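# Jog three pendant axes to their home marks

## Task

Using the teach pendant, drive each of its three axes until that axis sits at its home mark.

## Robot and tools

Robot: two arms, left_arm and right_arm, each ending in a five-finger hand (left_arm a left hand, right_arm a right hand). Base placements in the scene frame: left_arm at (+0.033, +0.360, 0) m, right_arm at (-0.005, -0.487, 0) m, both almost unrotated about z. A two-camera stand is fixed to the floor behind the arms. Anything dropped off the table, or left lying off it, fails the task.

Frame: all printed positions, orientations, velocities and targets use the scene frame. Its origin is at table-top height midway between the nominal bases; +z is up, +x points out over the table, +y toward left_arm. Image left/right does not match these names. Offsets use the same axes, and rotations turn about the arm's Hand target position.

Hand point: a point fixed to the palm, 0.15 m out from the wrist flange along the fingers and 0.05 m in front of the palm. Its +z runs along straight fingers, +y out of the palm, +x across the palm away from the thumb on the right hand (toward the thumb on the left hand). Straight fingers extend 0.06 to 0.07 m past it. A wrist bracket on the little-finger side can collide with things, and the wrist may hang below the hand point and meet the table first.

The 28-number row (used by execute_actions and move), every value in [-1, 1], both arms always present: left_arm dx, dy, dz, rx, ry, rz; left hand little, ring, middle, index, thumb_bend, thumb_turn, force_limit, speed; then the same fourteen for right_arm and its hand. The six pose numbers are an offset, not a pose: displacement from that arm's Hand target at the moment the action (or move) begins, scene-frame axes, with 1.0 equal to 0.6 m or 180 degrees; rx, ry, rz form a single rotation vector. All six zero re-requests the current Hand target. Finger numbers are absolute targets: -1 open/straight, +1 closed/curled; thumb_turn -1 beside the palm, +1 opposite the fingers. force_limit maps -1..+1 to roughly 0..10 N at the fingertip (0..15 N for the two thumb motors). speed rises from near zero at -1 to full at +0.48 and stays full up to +1. To leave a hand unchanged, resend its last executed eight numbers; if none were sent yet, send hand_measured plus hand_force_limit and hand_speed.

execute_actions(actions, cameras): actions is a list of actions; each action is a table of up to 15 rows, one per 1/30 s step, and a short table repeats its last row. Every row in an action is measured from the same start pose, not from the row before; a new action starts from the updated Hand target, so repeating an offset keeps moving. Images return only for an empty actions list or when cameras names them (["all"], or names such as cam_high, cam_low, cam_head_left, cam_head_right, cam_left_wrist, cam_right_wrist). An unknown name invalidates the call.

move(target, speed, blend, stop_force, zero, blocking, cameras): target is one 28-number row or a list of up to 15 rows; every row is an offset from the Hand targets at the start of the move, not chained. speed in m/s, 0.002 to 3.6, default 0.25 (turn rate capped at twice that in rad/s). blend in metres rounds corners in a list; 0 stops at each. stop_force in N, 3 to 120, ends an arm's path when its wrist sensor feels that much resistance; unreliable when the hand rotates, and omit it when backing off a contact. zero (only with stop_force) resets the force reference first, default true. blocking=false returns after about 0.5 s while motion continues (not allowed with stop_force). Paths are straight, do not avoid obstacles, stop after 10 s, and avoid sweeping near an arm's own base. The result adds a move: line such as done, off_target, moving, held or fault, plus limits like paced or held.

wait(seconds 0 to 10): lets time pass holding commands. stop(): brakes a running move. zoom_image(camera, region [x0, y0, x1, y1] in pixels, max 504 x 504) enlarges part of the newest image. show_instructions() shows the reference pages. zero_wrist_force(arm) tares that arm's wrist sensor. finished_scene(scene optional, 1) ends the scene permanently.

Reading results: end_effector_position in metres and end_effector_quat_wxyz per arm; Hand target is the last commanded pose after clipping (orientation is clipped to within 32 degrees of the measured one), and the hand point may settle short of it, which only a new command fixes. hand_measured, hand_stopped_by (moving, target, force, stalled, fault) and hand_load_n follow the six-motor order. Wrist force/torque are in the end effector's own axes. Joint velocities may read within noise. MOTOR HOT warns of heating; at 85 C the arm brakes for 30-60 s.

Avoid: hard hits or pushes on fixed objects, arms touching each other, drops. Torque limits are 130 N m for the first three joints and 24.3 N m for wrist joints; about 150 N net force stops an arm for 10 s. Arms are stiff, so aim only slightly into a contact and approach slowly, preferably with stop_force.

Each tool is called after "Call:" as name([rows], argument=value, ...), one row to a line, values as JSON.

Reference images:

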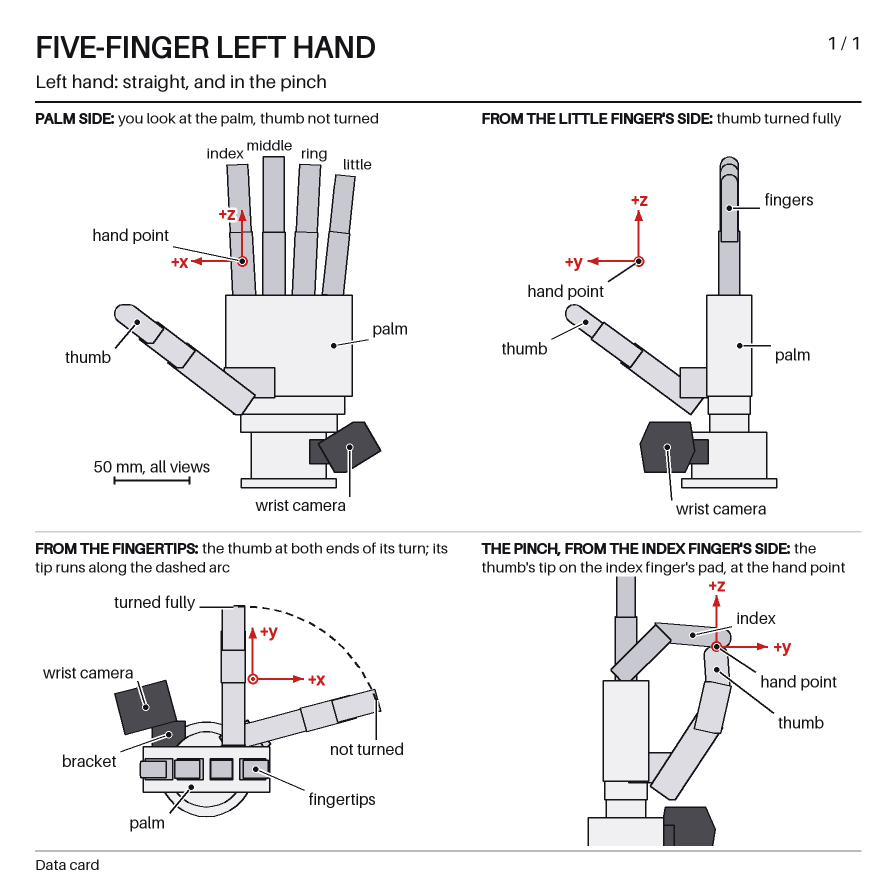

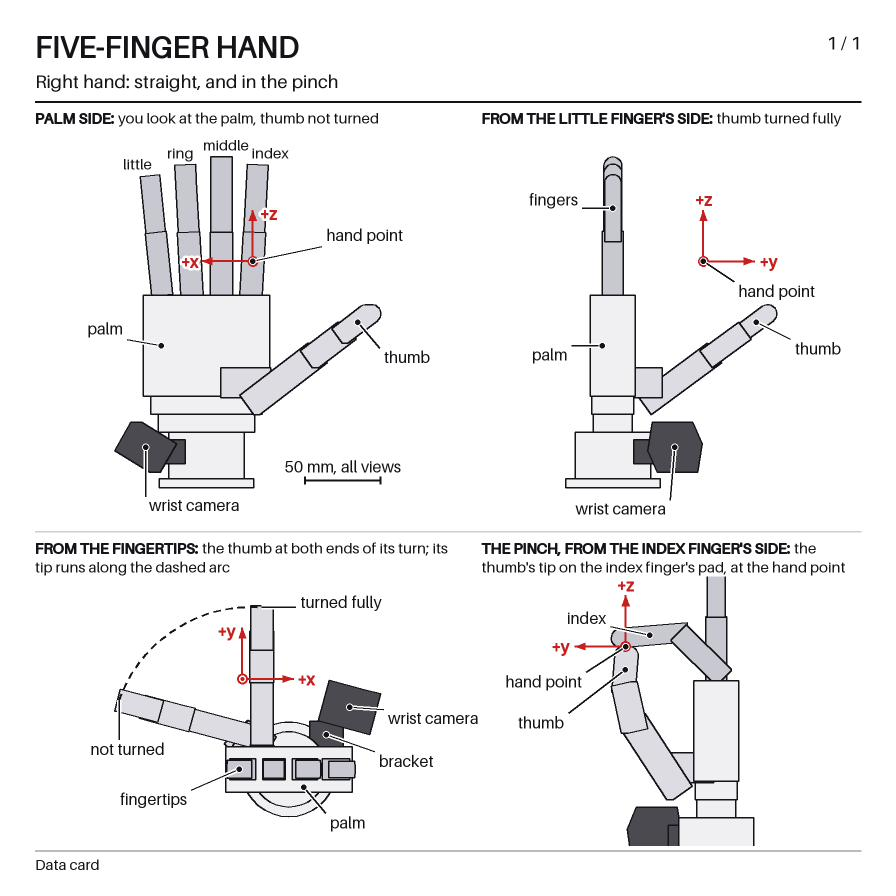

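## Session

Call:
execute_actions(actions=[])

Scene clock: 0.00 s.
left_arm: end_effector_position=(+0.2060, +0.1278, +0.2284) hand_measured=(-1.000, -1.000, -1.000, -1.000, -1.000, -1.000) hand_load_n=(+0.0, +0.0, +0.0, +0.0, +0.0, +0.5) hand_stopped_by=(target, target, target, target, target, target) hand_force_limit=0.00 hand_speed=-0.80 end_effector_quat_wxyz=(+0.045, +0.965, -0.253, -0.050) | right_arm: end_effector_position=(+0.5874, -0.2579, +0.2576) hand_measured=(-1.000, -1.000, -1.000, -1.000, -1.000, -1.000) hand_load_n=(+0.0, +0.0, +0.0, +0.0, +0.0, +0.0) hand_stopped_by=(target, target, target, target, target, target) hand_force_limit=0.00 hand_speed=-0.80 end_effector_quat_wxyz=(-0.287, -0.081, +0.875, +0.382)
Joint positions: left_arm=[3.019 -1.436 -2.025 1.775 -1.5 2.011] | right_arm=[-0.149 -0.509 0.719 2.239 1.02 -2.181]
Joint velocities: within noise
Joint torques (N m): no reading
Motor temperatures (°C): left_arm=[30 38 37 42 42 39] | right_arm=[29 36 35 44 41 38]
Wrist force (N): no reading
Wrist torque (N m): no reading
Wrist force, peak (N): no reading
Hand target: left_arm +0.2060, +0.1278, +0.2284; +0.045, +0.965, -0.253, -0.050 | right_arm +0.5874, -0.2579, +0.2576; -0.287, -0.081, +0.875, +0.382

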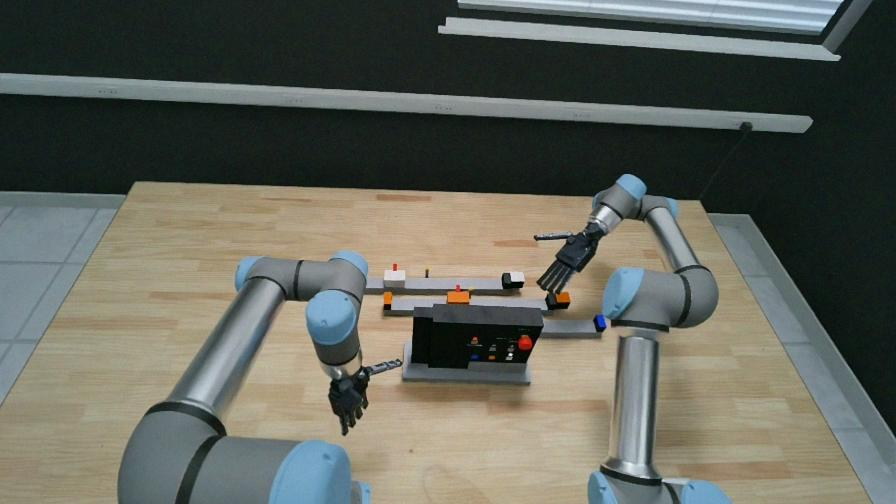

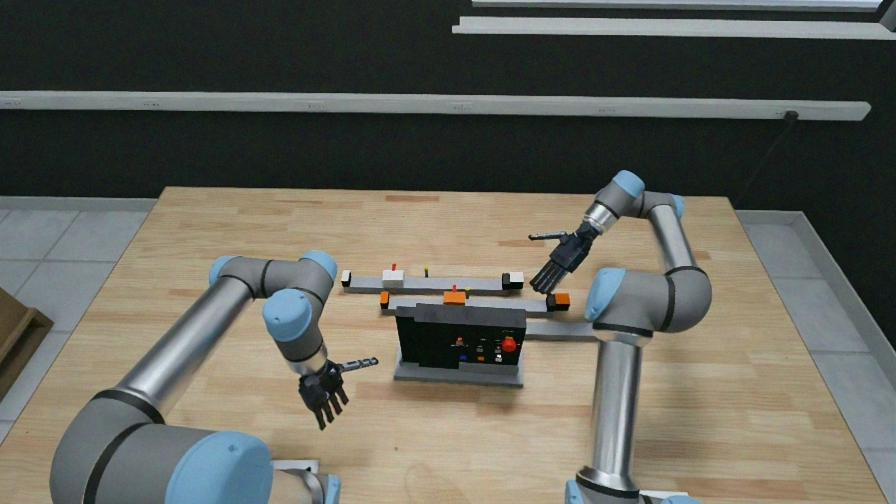

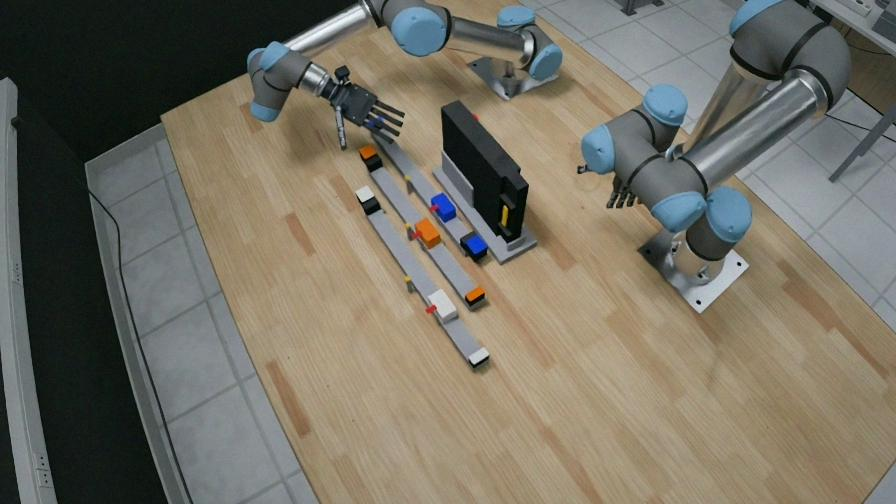

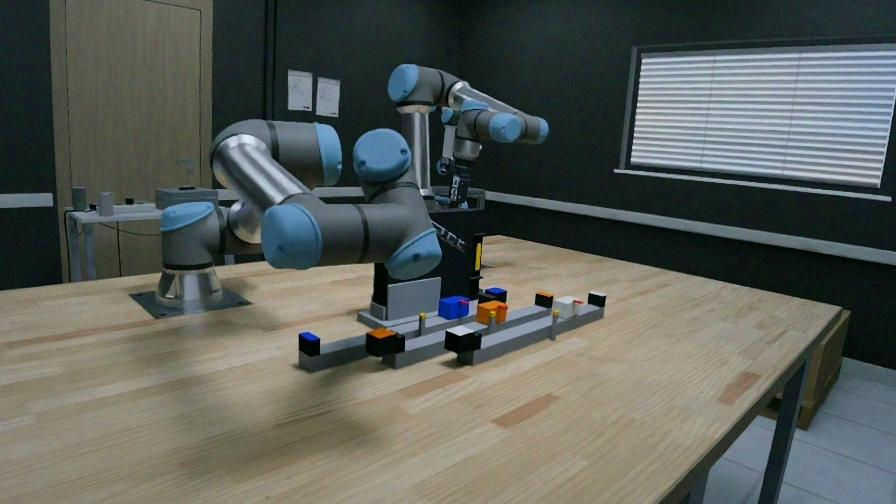

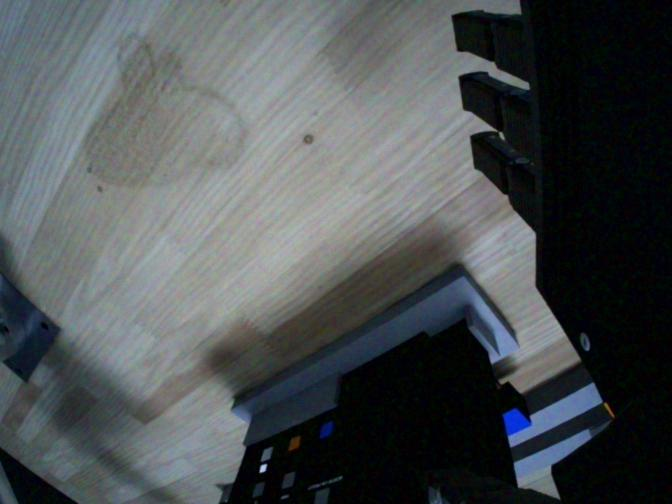

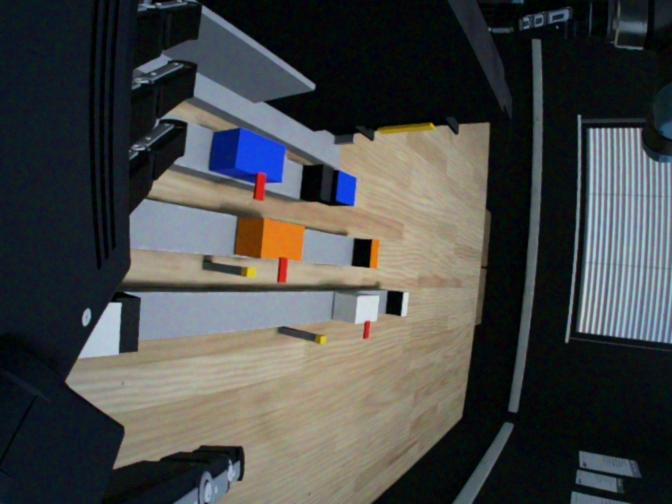

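Call:
zoom_image(camera="cam_head_left", region=[380, 290, 580, 400])

Call:
zoom_image(camera="cam_head_right", region=[370, 290, 550, 400])

Call:
zoom_image(camera="cam_left_wrist", region=[200, 300, 620, 504])

Call:
zoom_image(camera="cam_high", region=[340, 90, 560, 380])

Call:
zoom_image(camera="cam_low", region=[290, 160, 620, 380])

Call:
zoom_image(camera="cam_right_wrist", region=[100, 90, 500, 390])

Scaled by 2.520 from the camera's 896x504 image, which has a finer 1280x720 frame.

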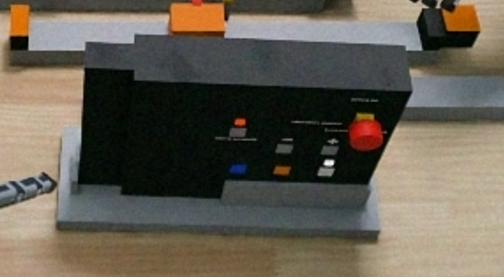

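Scaled by 2.800 from the camera's 896x504 image, which has a finer 1280x720 frame.

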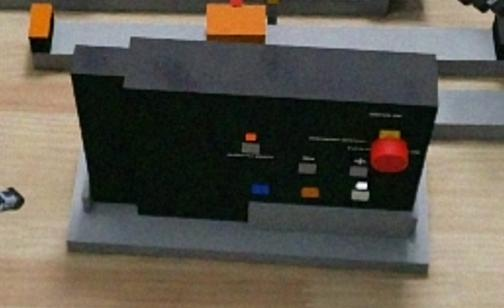

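Scaled by 1.200 from the camera's 672x504 image, which has a finer 960x720 frame.

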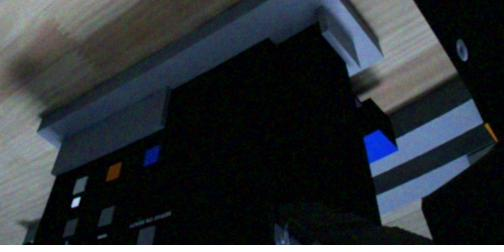

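Scaled by 1.738 from the camera's 896x504 image, which has a finer 1280x720 frame.

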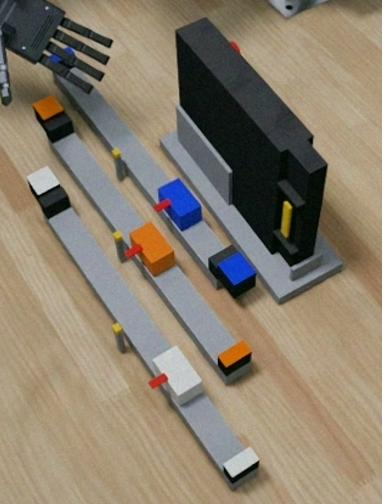

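Scaled by 1.527 from the camera's 896x504 image, which has a finer 1280x720 frame.

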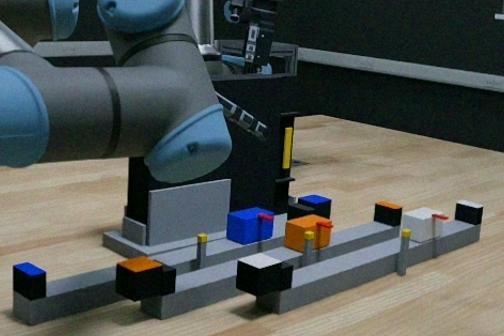

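Scaled by 1.260 from the camera's 672x504 image, which has a finer 960x720 frame.

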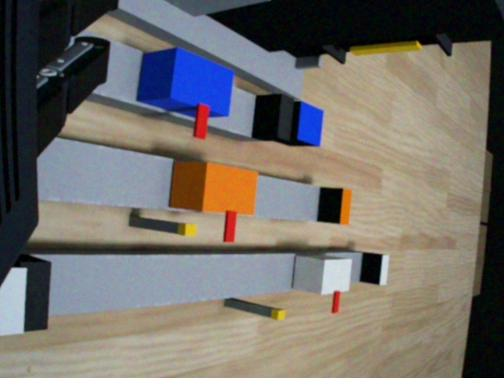

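Call:
move(target=[-0.177, -0.2, 0.2, 0, -0.25, 0, -1, -1, -1, -1, -1, -1, 0, -0.8, 0, 0, 0, 0, 0, 0, -1, -1, -1, -1, -1, -1, 0, -0.8], speed=0.2, cameras=["all"])

Scene clock: 68.00 s.
left_arm: end_effector_position=(+0.0998, +0.0078, +0.3484) hand_measured=(-1.000, -1.000, -1.000, -1.000, -1.000, -1.000) hand_load_n=(+0.0, +0.0, +0.0, +0.0, +0.0, +0.0) hand_stopped_by=(target, target, target, target, target, target) hand_force_limit=0.00 hand_speed=-0.80 end_effector_quat_wxyz=(-0.055, +0.911, -0.251, +0.323) | right_arm: end_effector_position=(+0.5874, -0.2579, +0.2576) hand_measured=(-1.000, -1.000, -1.000, -1.000, -1.000, -1.000) hand_load_n=(+0.0, +0.0, +0.0, +0.0, +0.0, +0.0) hand_stopped_by=(target, target, target, target, target, target) hand_force_limit=0.00 hand_speed=-0.80 end_effector_quat_wxyz=(-0.287, -0.081, +0.875, +0.382)
Joint positions: left_arm=[1.721 -1.461 -1.73 1.846 -2.204 0.808] | right_arm=[-0.149 -0.509 0.719 2.239 1.02 -2.181]
Joint torques (N m): left_arm=[-13.22 3.16 25.48 -4.47 -3.17 -1.72] | right_arm=[-0.14 -51.64 -16.56 2.32 -0.61 0.1]
Wrist force (N): left_arm=[-0.5 0.6 -0.7] | right_arm=[-0.4 0.1 0.3]
Wrist torque (N m): left_arm=[0.21 0.06 0.05] | right_arm=[0.01 0.05 -0.02]
Wrist force, peak (N): left_arm=[-0.8 1.1 -1.0] | right_arm=[-0.2 0.4 0.4]
Hand target: left_arm +0.0998, +0.0078, +0.3484; -0.055, +0.911, -0.251, +0.323 | right_arm +0.5874, -0.2579, +0.2576; -0.287, -0.081, +0.875, +0.382
Off the commanded pose: left_arm 0.000 m, 0 deg | right_arm 0.000 m, 0 deg.
move: done

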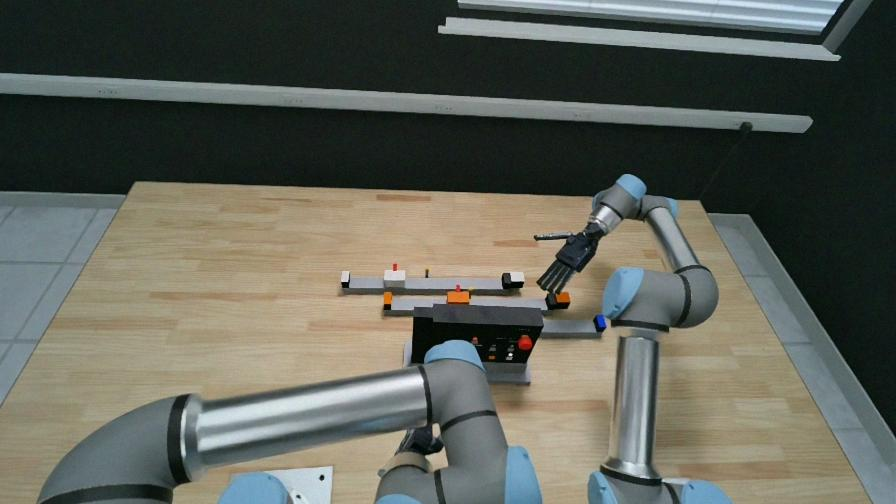

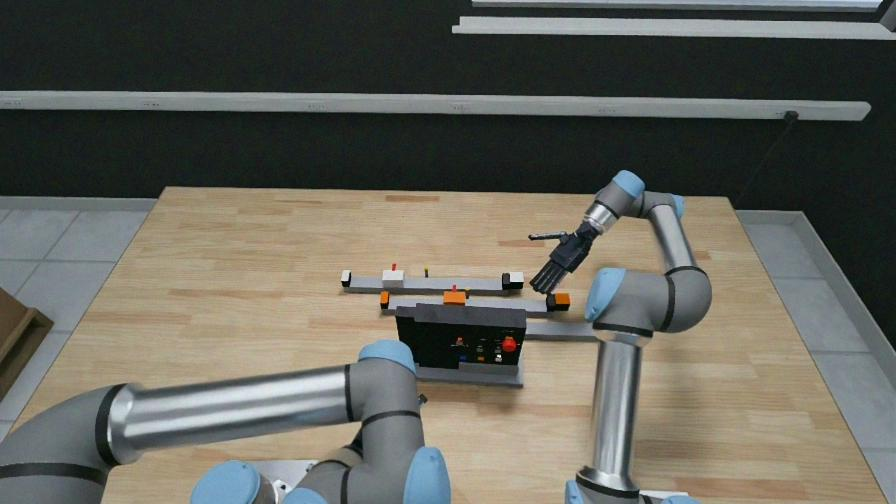

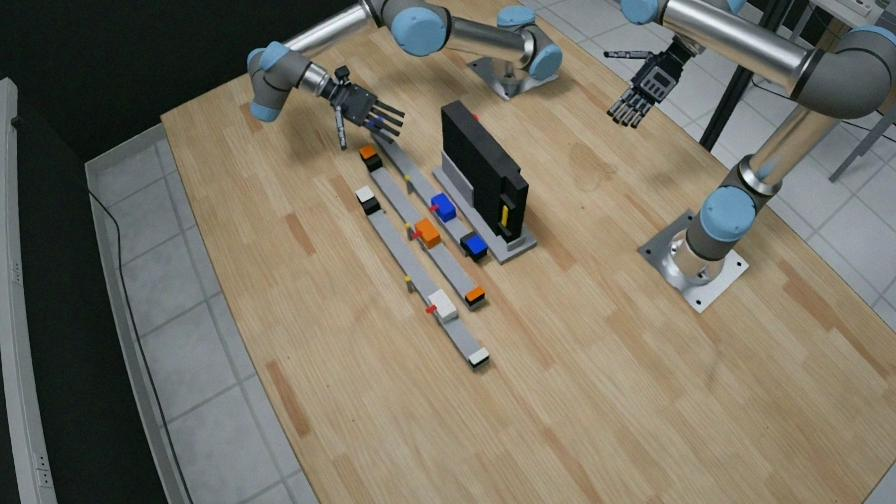

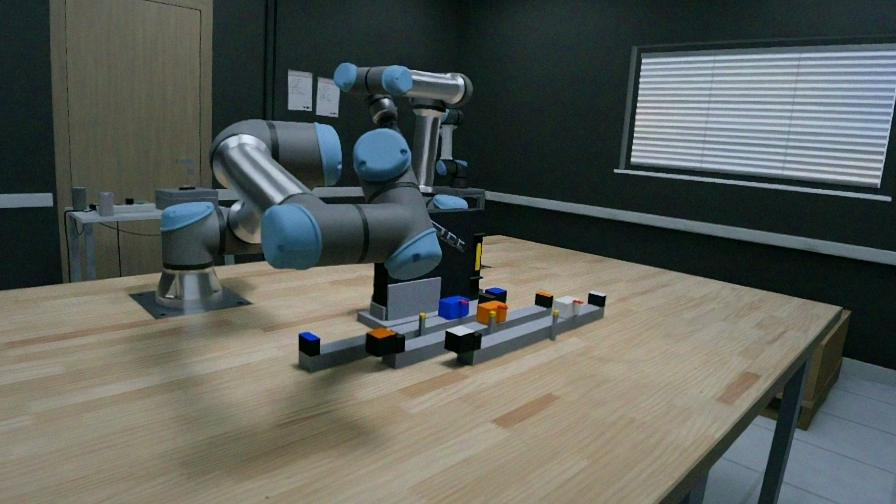

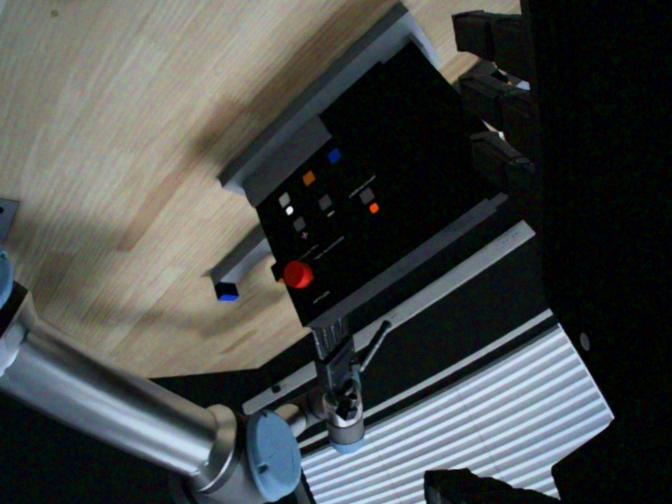

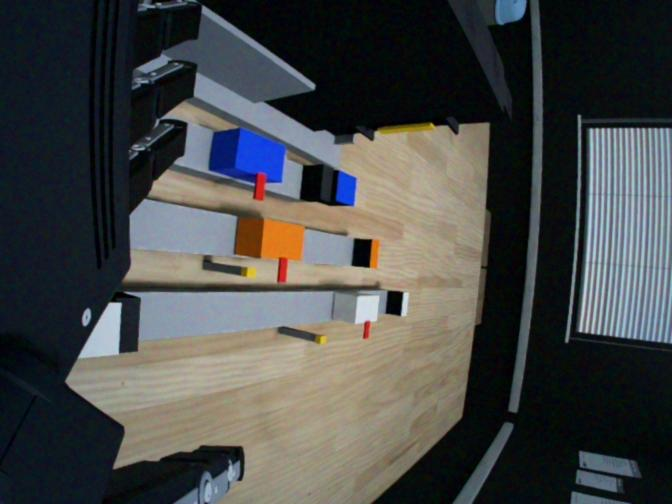

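Call:
zoom_image(camera="cam_left_wrist", region=[230, 120, 430, 320])

Call:
zoom_image(camera="cam_left_wrist", region=[250, 180, 350, 260])

Call:
zoom_image(camera="cam_left_wrist", region=[320, 150, 420, 230])

Scaled by 2.520 from the camera's 672x504 image, which has a finer 960x720 frame.

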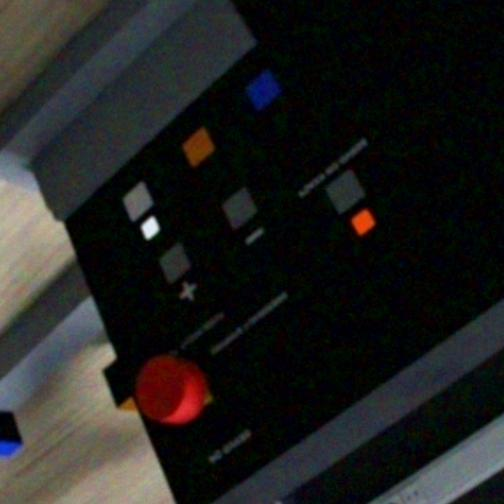

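Scaled by 5.040 from the camera's 672x504 image, which has a finer 960x720 frame.

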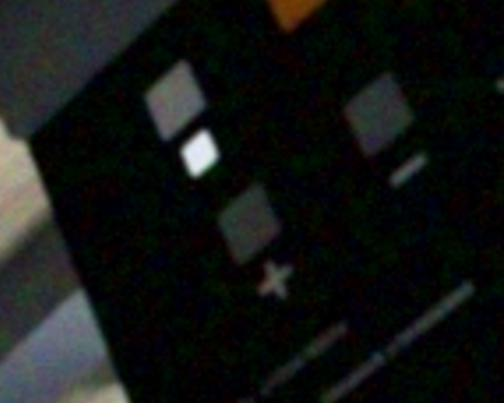

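Scaled by 5.040 from the camera's 672x504 image, which has a finer 960x720 frame.

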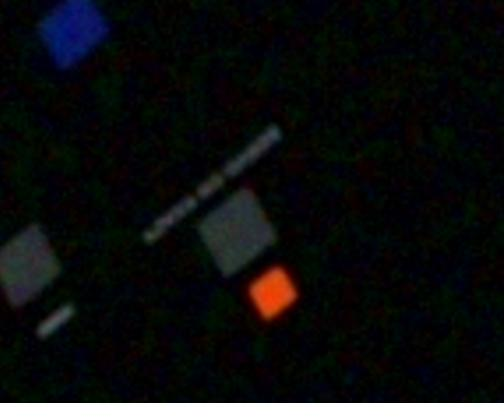

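Call:
move(target=[0.185, -0.1, -0.1, 0, 0, 0, -1, -1, -1, -1, -1, -1, 0, -0.8, 0, 0, 0, 0, 0, 0, -1, -1, -1, -1, -1, -1, 0, -0.8], speed=0.2, cameras=["cam_left_wrist"])

Call:
zoom_image(camera="cam_left_wrist", region=[230, 80, 480, 300])

Scene clock: 128.97 s.
left_arm: end_effector_position=(+0.2107, -0.0521, +0.2884) hand_measured=(-1.000, -1.000, -1.000, -1.000, -1.000, -1.000) hand_load_n=(+0.0, +0.0, +0.0, +0.0, -0.5, +0.0) hand_stopped_by=(target, target, target, target, target, target) hand_force_limit=0.00 hand_speed=-0.80 end_effector_quat_wxyz=(-0.055, +0.911, -0.251, +0.323) | right_arm: end_effector_position=(+0.5874, -0.2579, +0.2576) hand_measured=(-1.000, -1.000, -1.000, -1.000, -1.000, -1.000) hand_load_n=(+0.0, +0.0, +0.0, +0.0, +0.0, +0.0) hand_stopped_by=(target, target, target, target, target, target) hand_force_limit=0.00 hand_speed=-0.80 end_effector_quat_wxyz=(-0.287, -0.081, +0.875, +0.382)
Joint positions: left_arm=[2.026 -1.586 -1.718 2.153 -2.106 1.155] | right_arm=[-0.149 -0.509 0.719 2.239 1.02 -2.181]
Joint torques (N m): left_arm=[12.78 9.51 23.42 1.18 1.72 1.67] | right_arm=[-0.27 -51.59 -16.44 2.25 -0.58 0.04]
Wrist force (N): left_arm=[-0.6 0.7 -0.8] | right_arm=[0.0 0.1 0.3]
Wrist torque (N m): left_arm=[0.13 0.00 -0.16] | right_arm=[0.00 0.00 0.00]
Wrist force, peak (N): left_arm=[-0.9 0.5 -1.6] | right_arm=[-0.5 -0.1 0.4]
Hand target: left_arm +0.2108, -0.0522, +0.2884; -0.055, +0.911, -0.251, +0.323 | right_arm +0.5874, -0.2579, +0.2576; -0.287, -0.081, +0.875, +0.382
Off the commanded pose: left_arm 0.000 m, 0 deg | right_arm 0.000 m, 0 deg.
move: done
Images, in order (width x height): cam_left_wrist 672x504.

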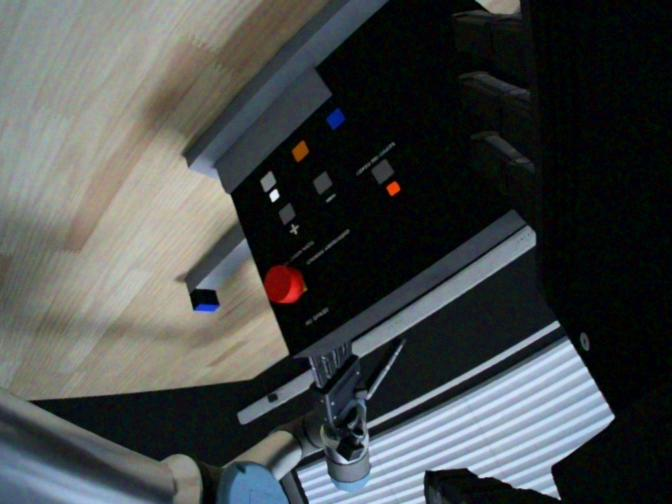

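Scaled by 2.016 from the camera's 672x504 image, which has a finer 960x720 frame.

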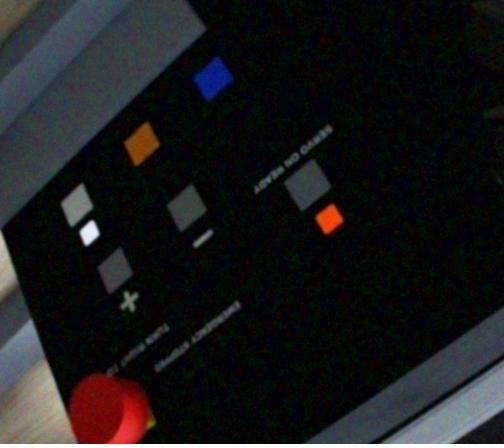

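Call:
zoom_image(camera="cam_left_wrist", region=[280, 220, 380, 340])

Call:
zoom_image(camera="cam_left_wrist", region=[340, 120, 420, 210])

Scaled by 4.200 from the camera's 672x504 image, which has a finer 960x720 frame.

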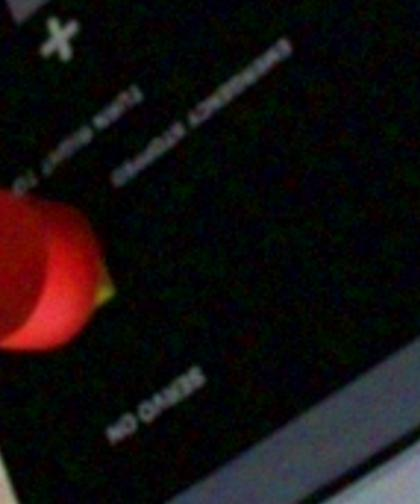

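Scaled by 5.600 from the camera's 672x504 image, which has a finer 960x720 frame.

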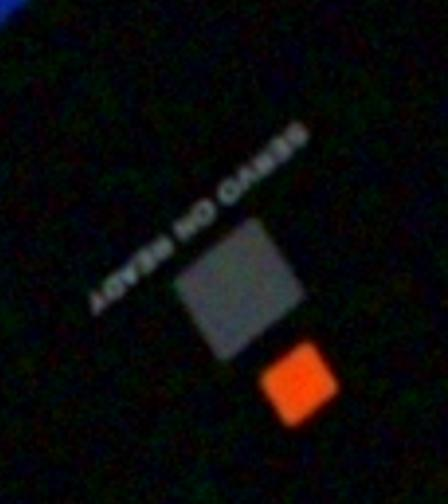

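Call:
move(target=[0.023, -0.113, -0.18, 0, -0.083, 0.139, -1, -1, -1, -1, -1, -1, 0, -0.8, 0, 0, 0, 0, 0, 0, -1, -1, -1, -1, -1, -1, 0, -0.8], speed=0.2, cameras=["cam_left_wrist", "cam_head_left"])

Call:
zoom_image(camera="cam_left_wrist", region=[230, 80, 480, 300])

Scene clock: 153.00 s.
left_arm: end_effector_position=(+0.2246, -0.1199, +0.1804) hand_measured=(-1.000, -1.000, -1.000, -1.000, -1.000, -1.000) hand_load_n=(+0.0, +0.0, +0.0, +0.0, +0.0, -0.5) hand_stopped_by=(target, target, target, target, target, target) hand_force_limit=0.00 hand_speed=-0.80 end_effector_quat_wxyz=(-0.155, +0.894, -0.039, +0.418) | right_arm: end_effector_position=(+0.5874, -0.2579, +0.2576) hand_measured=(-1.000, -1.000, -1.000, -1.000, -1.000, -1.000) hand_load_n=(+0.0, +0.0, +0.0, +0.0, +0.0, +0.0) hand_stopped_by=(target, target, target, target, target, target) hand_force_limit=0.00 hand_speed=-0.80 end_effector_quat_wxyz=(-0.287, -0.081, +0.875, +0.382)
Joint positions: left_arm=[1.76 -2.129 -1.566 2.024 -2.492 0.274] | right_arm=[-0.149 -0.509 0.719 2.239 1.02 -2.181]
Joint torques (N m): left_arm=[-13.1 24.72 21.44 -4.97 -3.29 -1.83] | right_arm=[0.11 -51.54 -16.64 2.26 -0.6 0.1]
Wrist force (N): left_arm=[-0.6 1.1 -0.9] | right_arm=[-0.3 0.0 0.2]
Wrist torque (N m): left_arm=[0.23 -0.03 -0.02] | right_arm=[-0.01 0.05 -0.02]
Wrist force, peak (N): left_arm=[-1.0 2.0 -0.4] | right_arm=[-0.5 0.3 0.3]
Hand target: left_arm +0.2246, -0.1200, +0.1804; -0.155, +0.894, -0.039, +0.418 | right_arm +0.5874, -0.2579, +0.2576; -0.287, -0.081, +0.875, +0.382
Off the commanded pose: left_arm 0.000 m, 0 deg | right_arm 0.000 m, 0 deg.
move: done
Images, in order (width x height): cam_head_left 896x504, cam_left_wrist 672x504.

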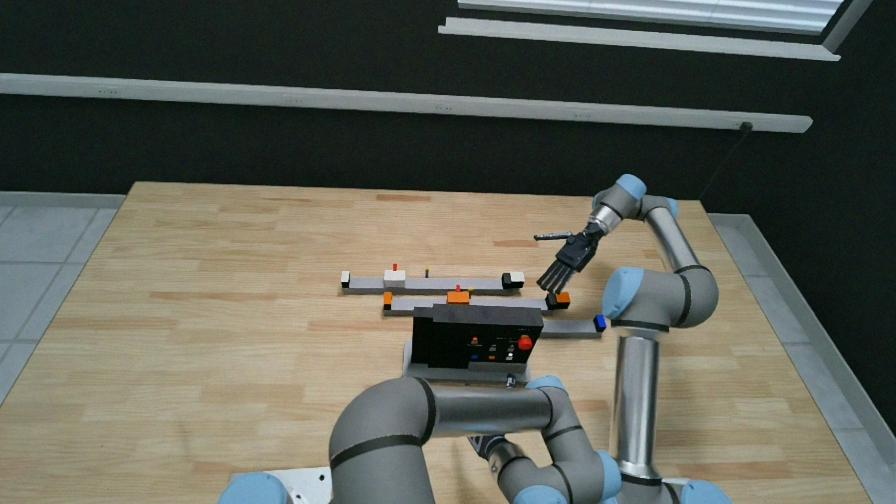

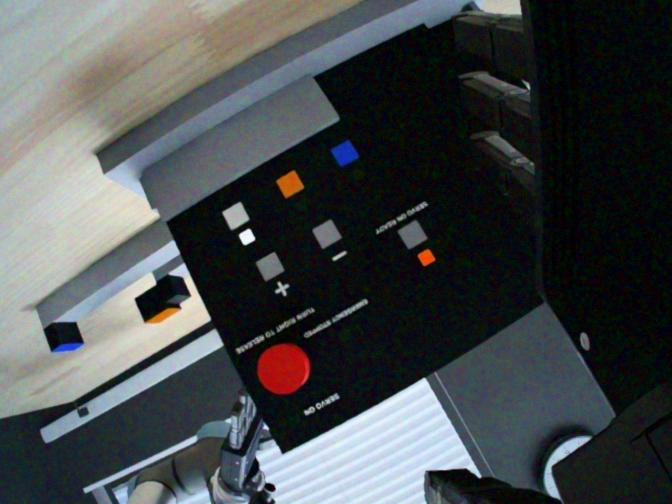

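Scaled by 2.016 from the camera's 672x504 image, which has a finer 960x720 frame.

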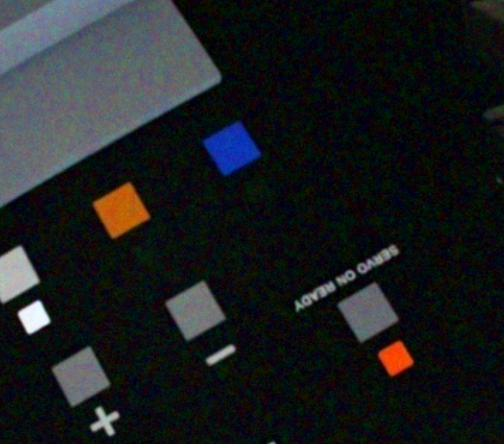

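Call:
zoom_image(camera="cam_left_wrist", region=[220, 280, 380, 430])

Call:
zoom_image(camera="cam_left_wrist", region=[370, 180, 470, 280])

Call:
zoom_image(camera="cam_left_wrist", region=[200, 180, 320, 300])

Call:
zoom_image(camera="cam_head_left", region=[460, 320, 560, 380])

Scaled by 3.150 from the camera's 672x504 image, which has a finer 960x720 frame.

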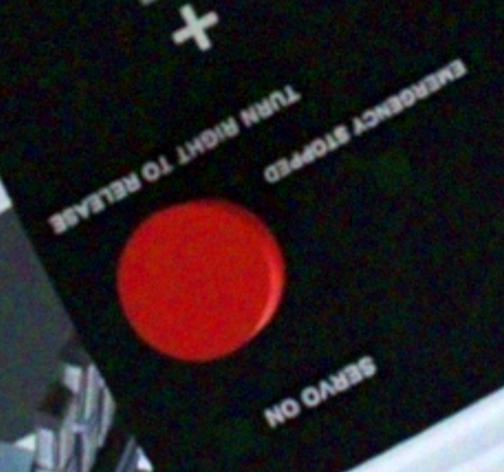

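Scaled by 5.040 from the camera's 672x504 image, which has a finer 960x720 frame.

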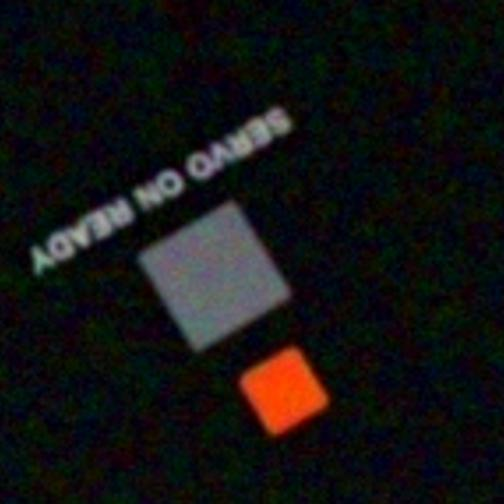

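Scaled by 4.200 from the camera's 672x504 image, which has a finer 960x720 frame.

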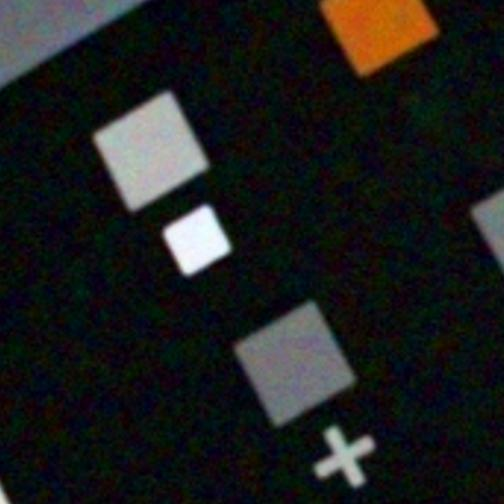

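Scaled by 5.040 from the camera's 896x504 image, which has a finer 1280x720 frame.

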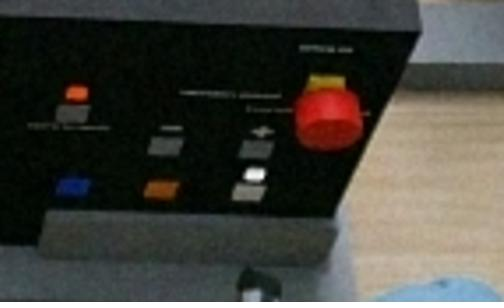

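Call:
move([
  [-0.04, 0.45, 0.25, -0.1236, -0.0522, -0.2635, -1, -1, -1, -1, -1, -1, 0, -0.8, 0, 0, 0, 0, 0, 0, -1, -1, -1, -1, -1, -1, 0, -0.8],
  [0.376, 0.867, 0.2, -0.2472, -0.1043, -0.5269, -1, -1, -1, -1, -1, -1, 0, -0.8, 0, 0, 0, 0, 0, 0, -1, -1, -1, -1, -1, -1, 0, -0.8],
], speed=0.25, blend=[0.05, 0], cameras=["all"])

Scene clock: 232.93 s.
left_arm: end_effector_position=(+0.4502, +0.4002, +0.3004) hand_measured=(-1.000, -1.000, -1.000, -1.000, -1.000, -1.000) hand_load_n=(+0.0, +0.0, +0.0, +0.0, +0.0, +0.0) hand_stopped_by=(target, target, target, target, target, target) hand_force_limit=0.00 hand_speed=-0.80 end_effector_quat_wxyz=(+0.499, +0.501, -0.499, +0.500) | right_arm: end_effector_position=(+0.5874, -0.2579, +0.2576) hand_measured=(-1.000, -1.000, -1.000, -1.000, -1.000, -1.000) hand_load_n=(+0.0, +0.0, +0.0, +0.0, +0.0, +0.0) hand_stopped_by=(target, target, target, target, target, target) hand_force_limit=0.00 hand_speed=-0.80 end_effector_quat_wxyz=(-0.287, -0.081, +0.875, +0.382)
Joint positions: left_arm=[3.883 -2.327 -1.691 0.878 -0.785 4.711] | right_arm=[-0.149 -0.509 0.719 2.239 1.02 -2.181]
Joint torques (N m): left_arm=[-12.33 29.03 17.55 -3.76 -2.37 1.48] | right_arm=[0.01 -51.99 -16.74 2.06 -0.68 0.08]
Wrist force (N): left_arm=[-1.0 0.6 -1.9] | right_arm=[-0.2 0.0 0.1]
Wrist torque (N m): left_arm=[0.37 0.15 -0.17] | right_arm=[-0.02 0.03 -0.02]
Wrist force, peak (N): left_arm=[-1.4 0.9 -2.2] | right_arm=[-0.4 0.0 0.5]
Hand target: left_arm +0.4502, +0.4002, +0.3004; +0.499, +0.501, -0.499, +0.500 | right_arm +0.5874, -0.2579, +0.2576; -0.287, -0.081, +0.875, +0.382
Off the commanded pose: left_arm 0.000 m, 0 deg | right_arm 0.000 m, 0 deg.
move: done; limits=paced

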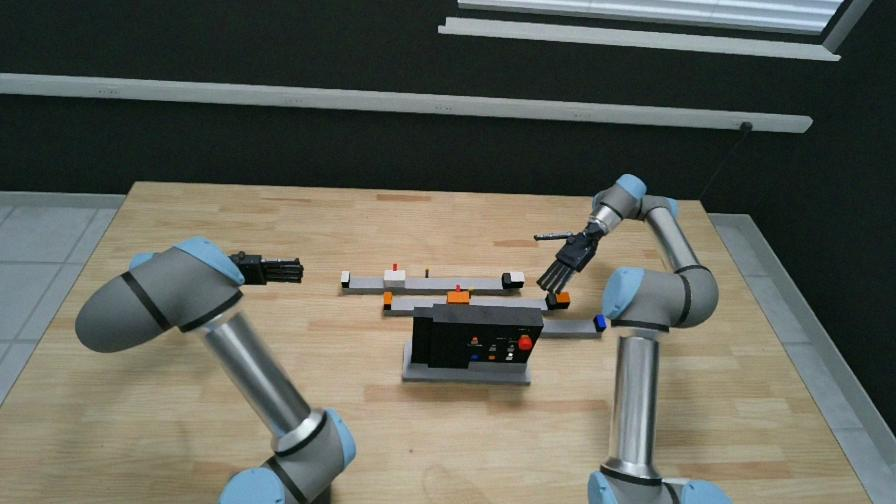

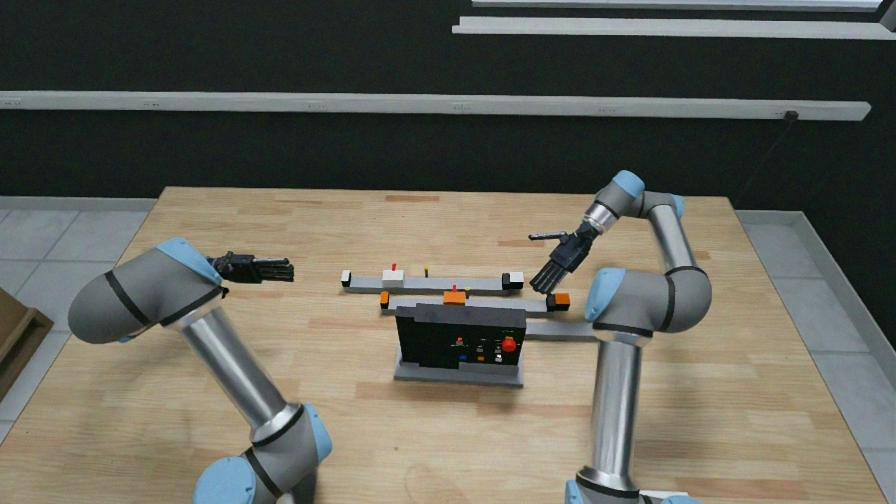

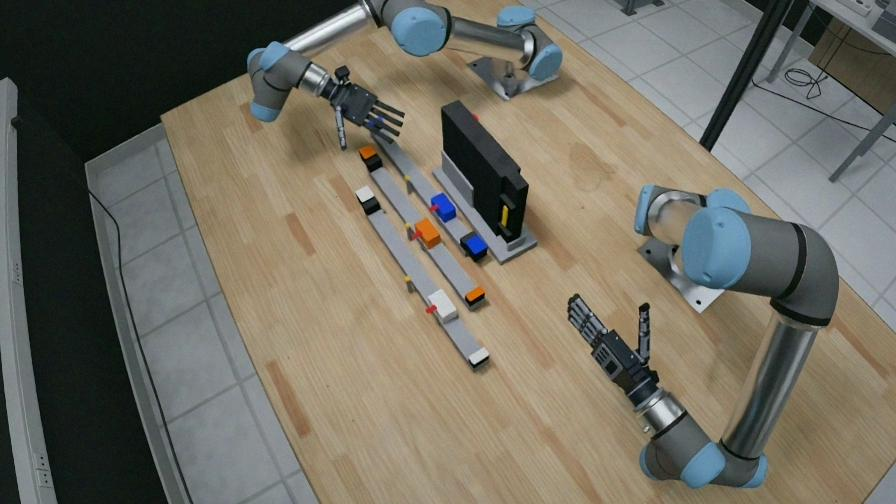

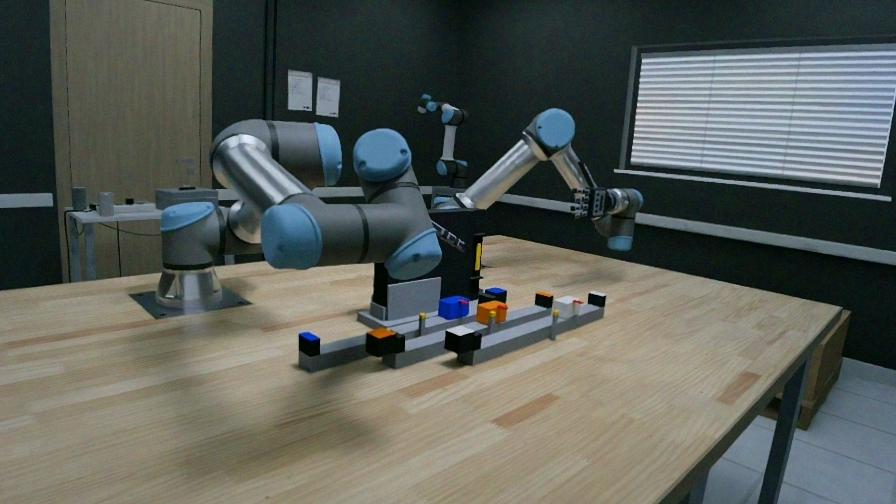

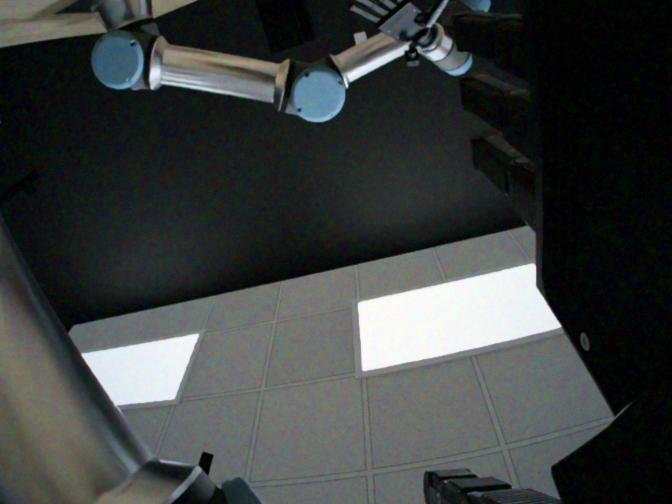

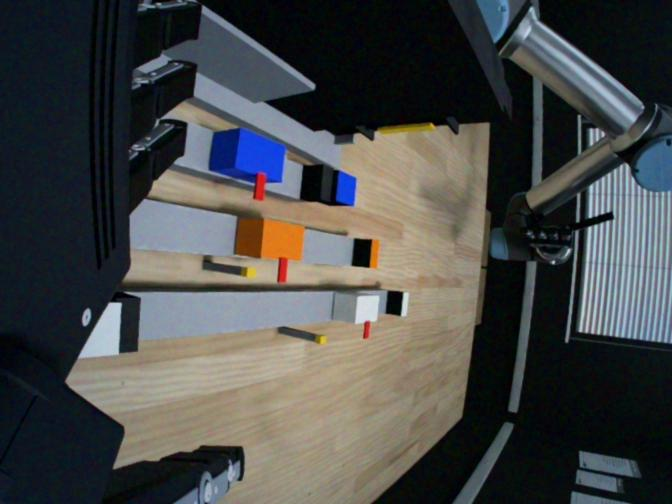

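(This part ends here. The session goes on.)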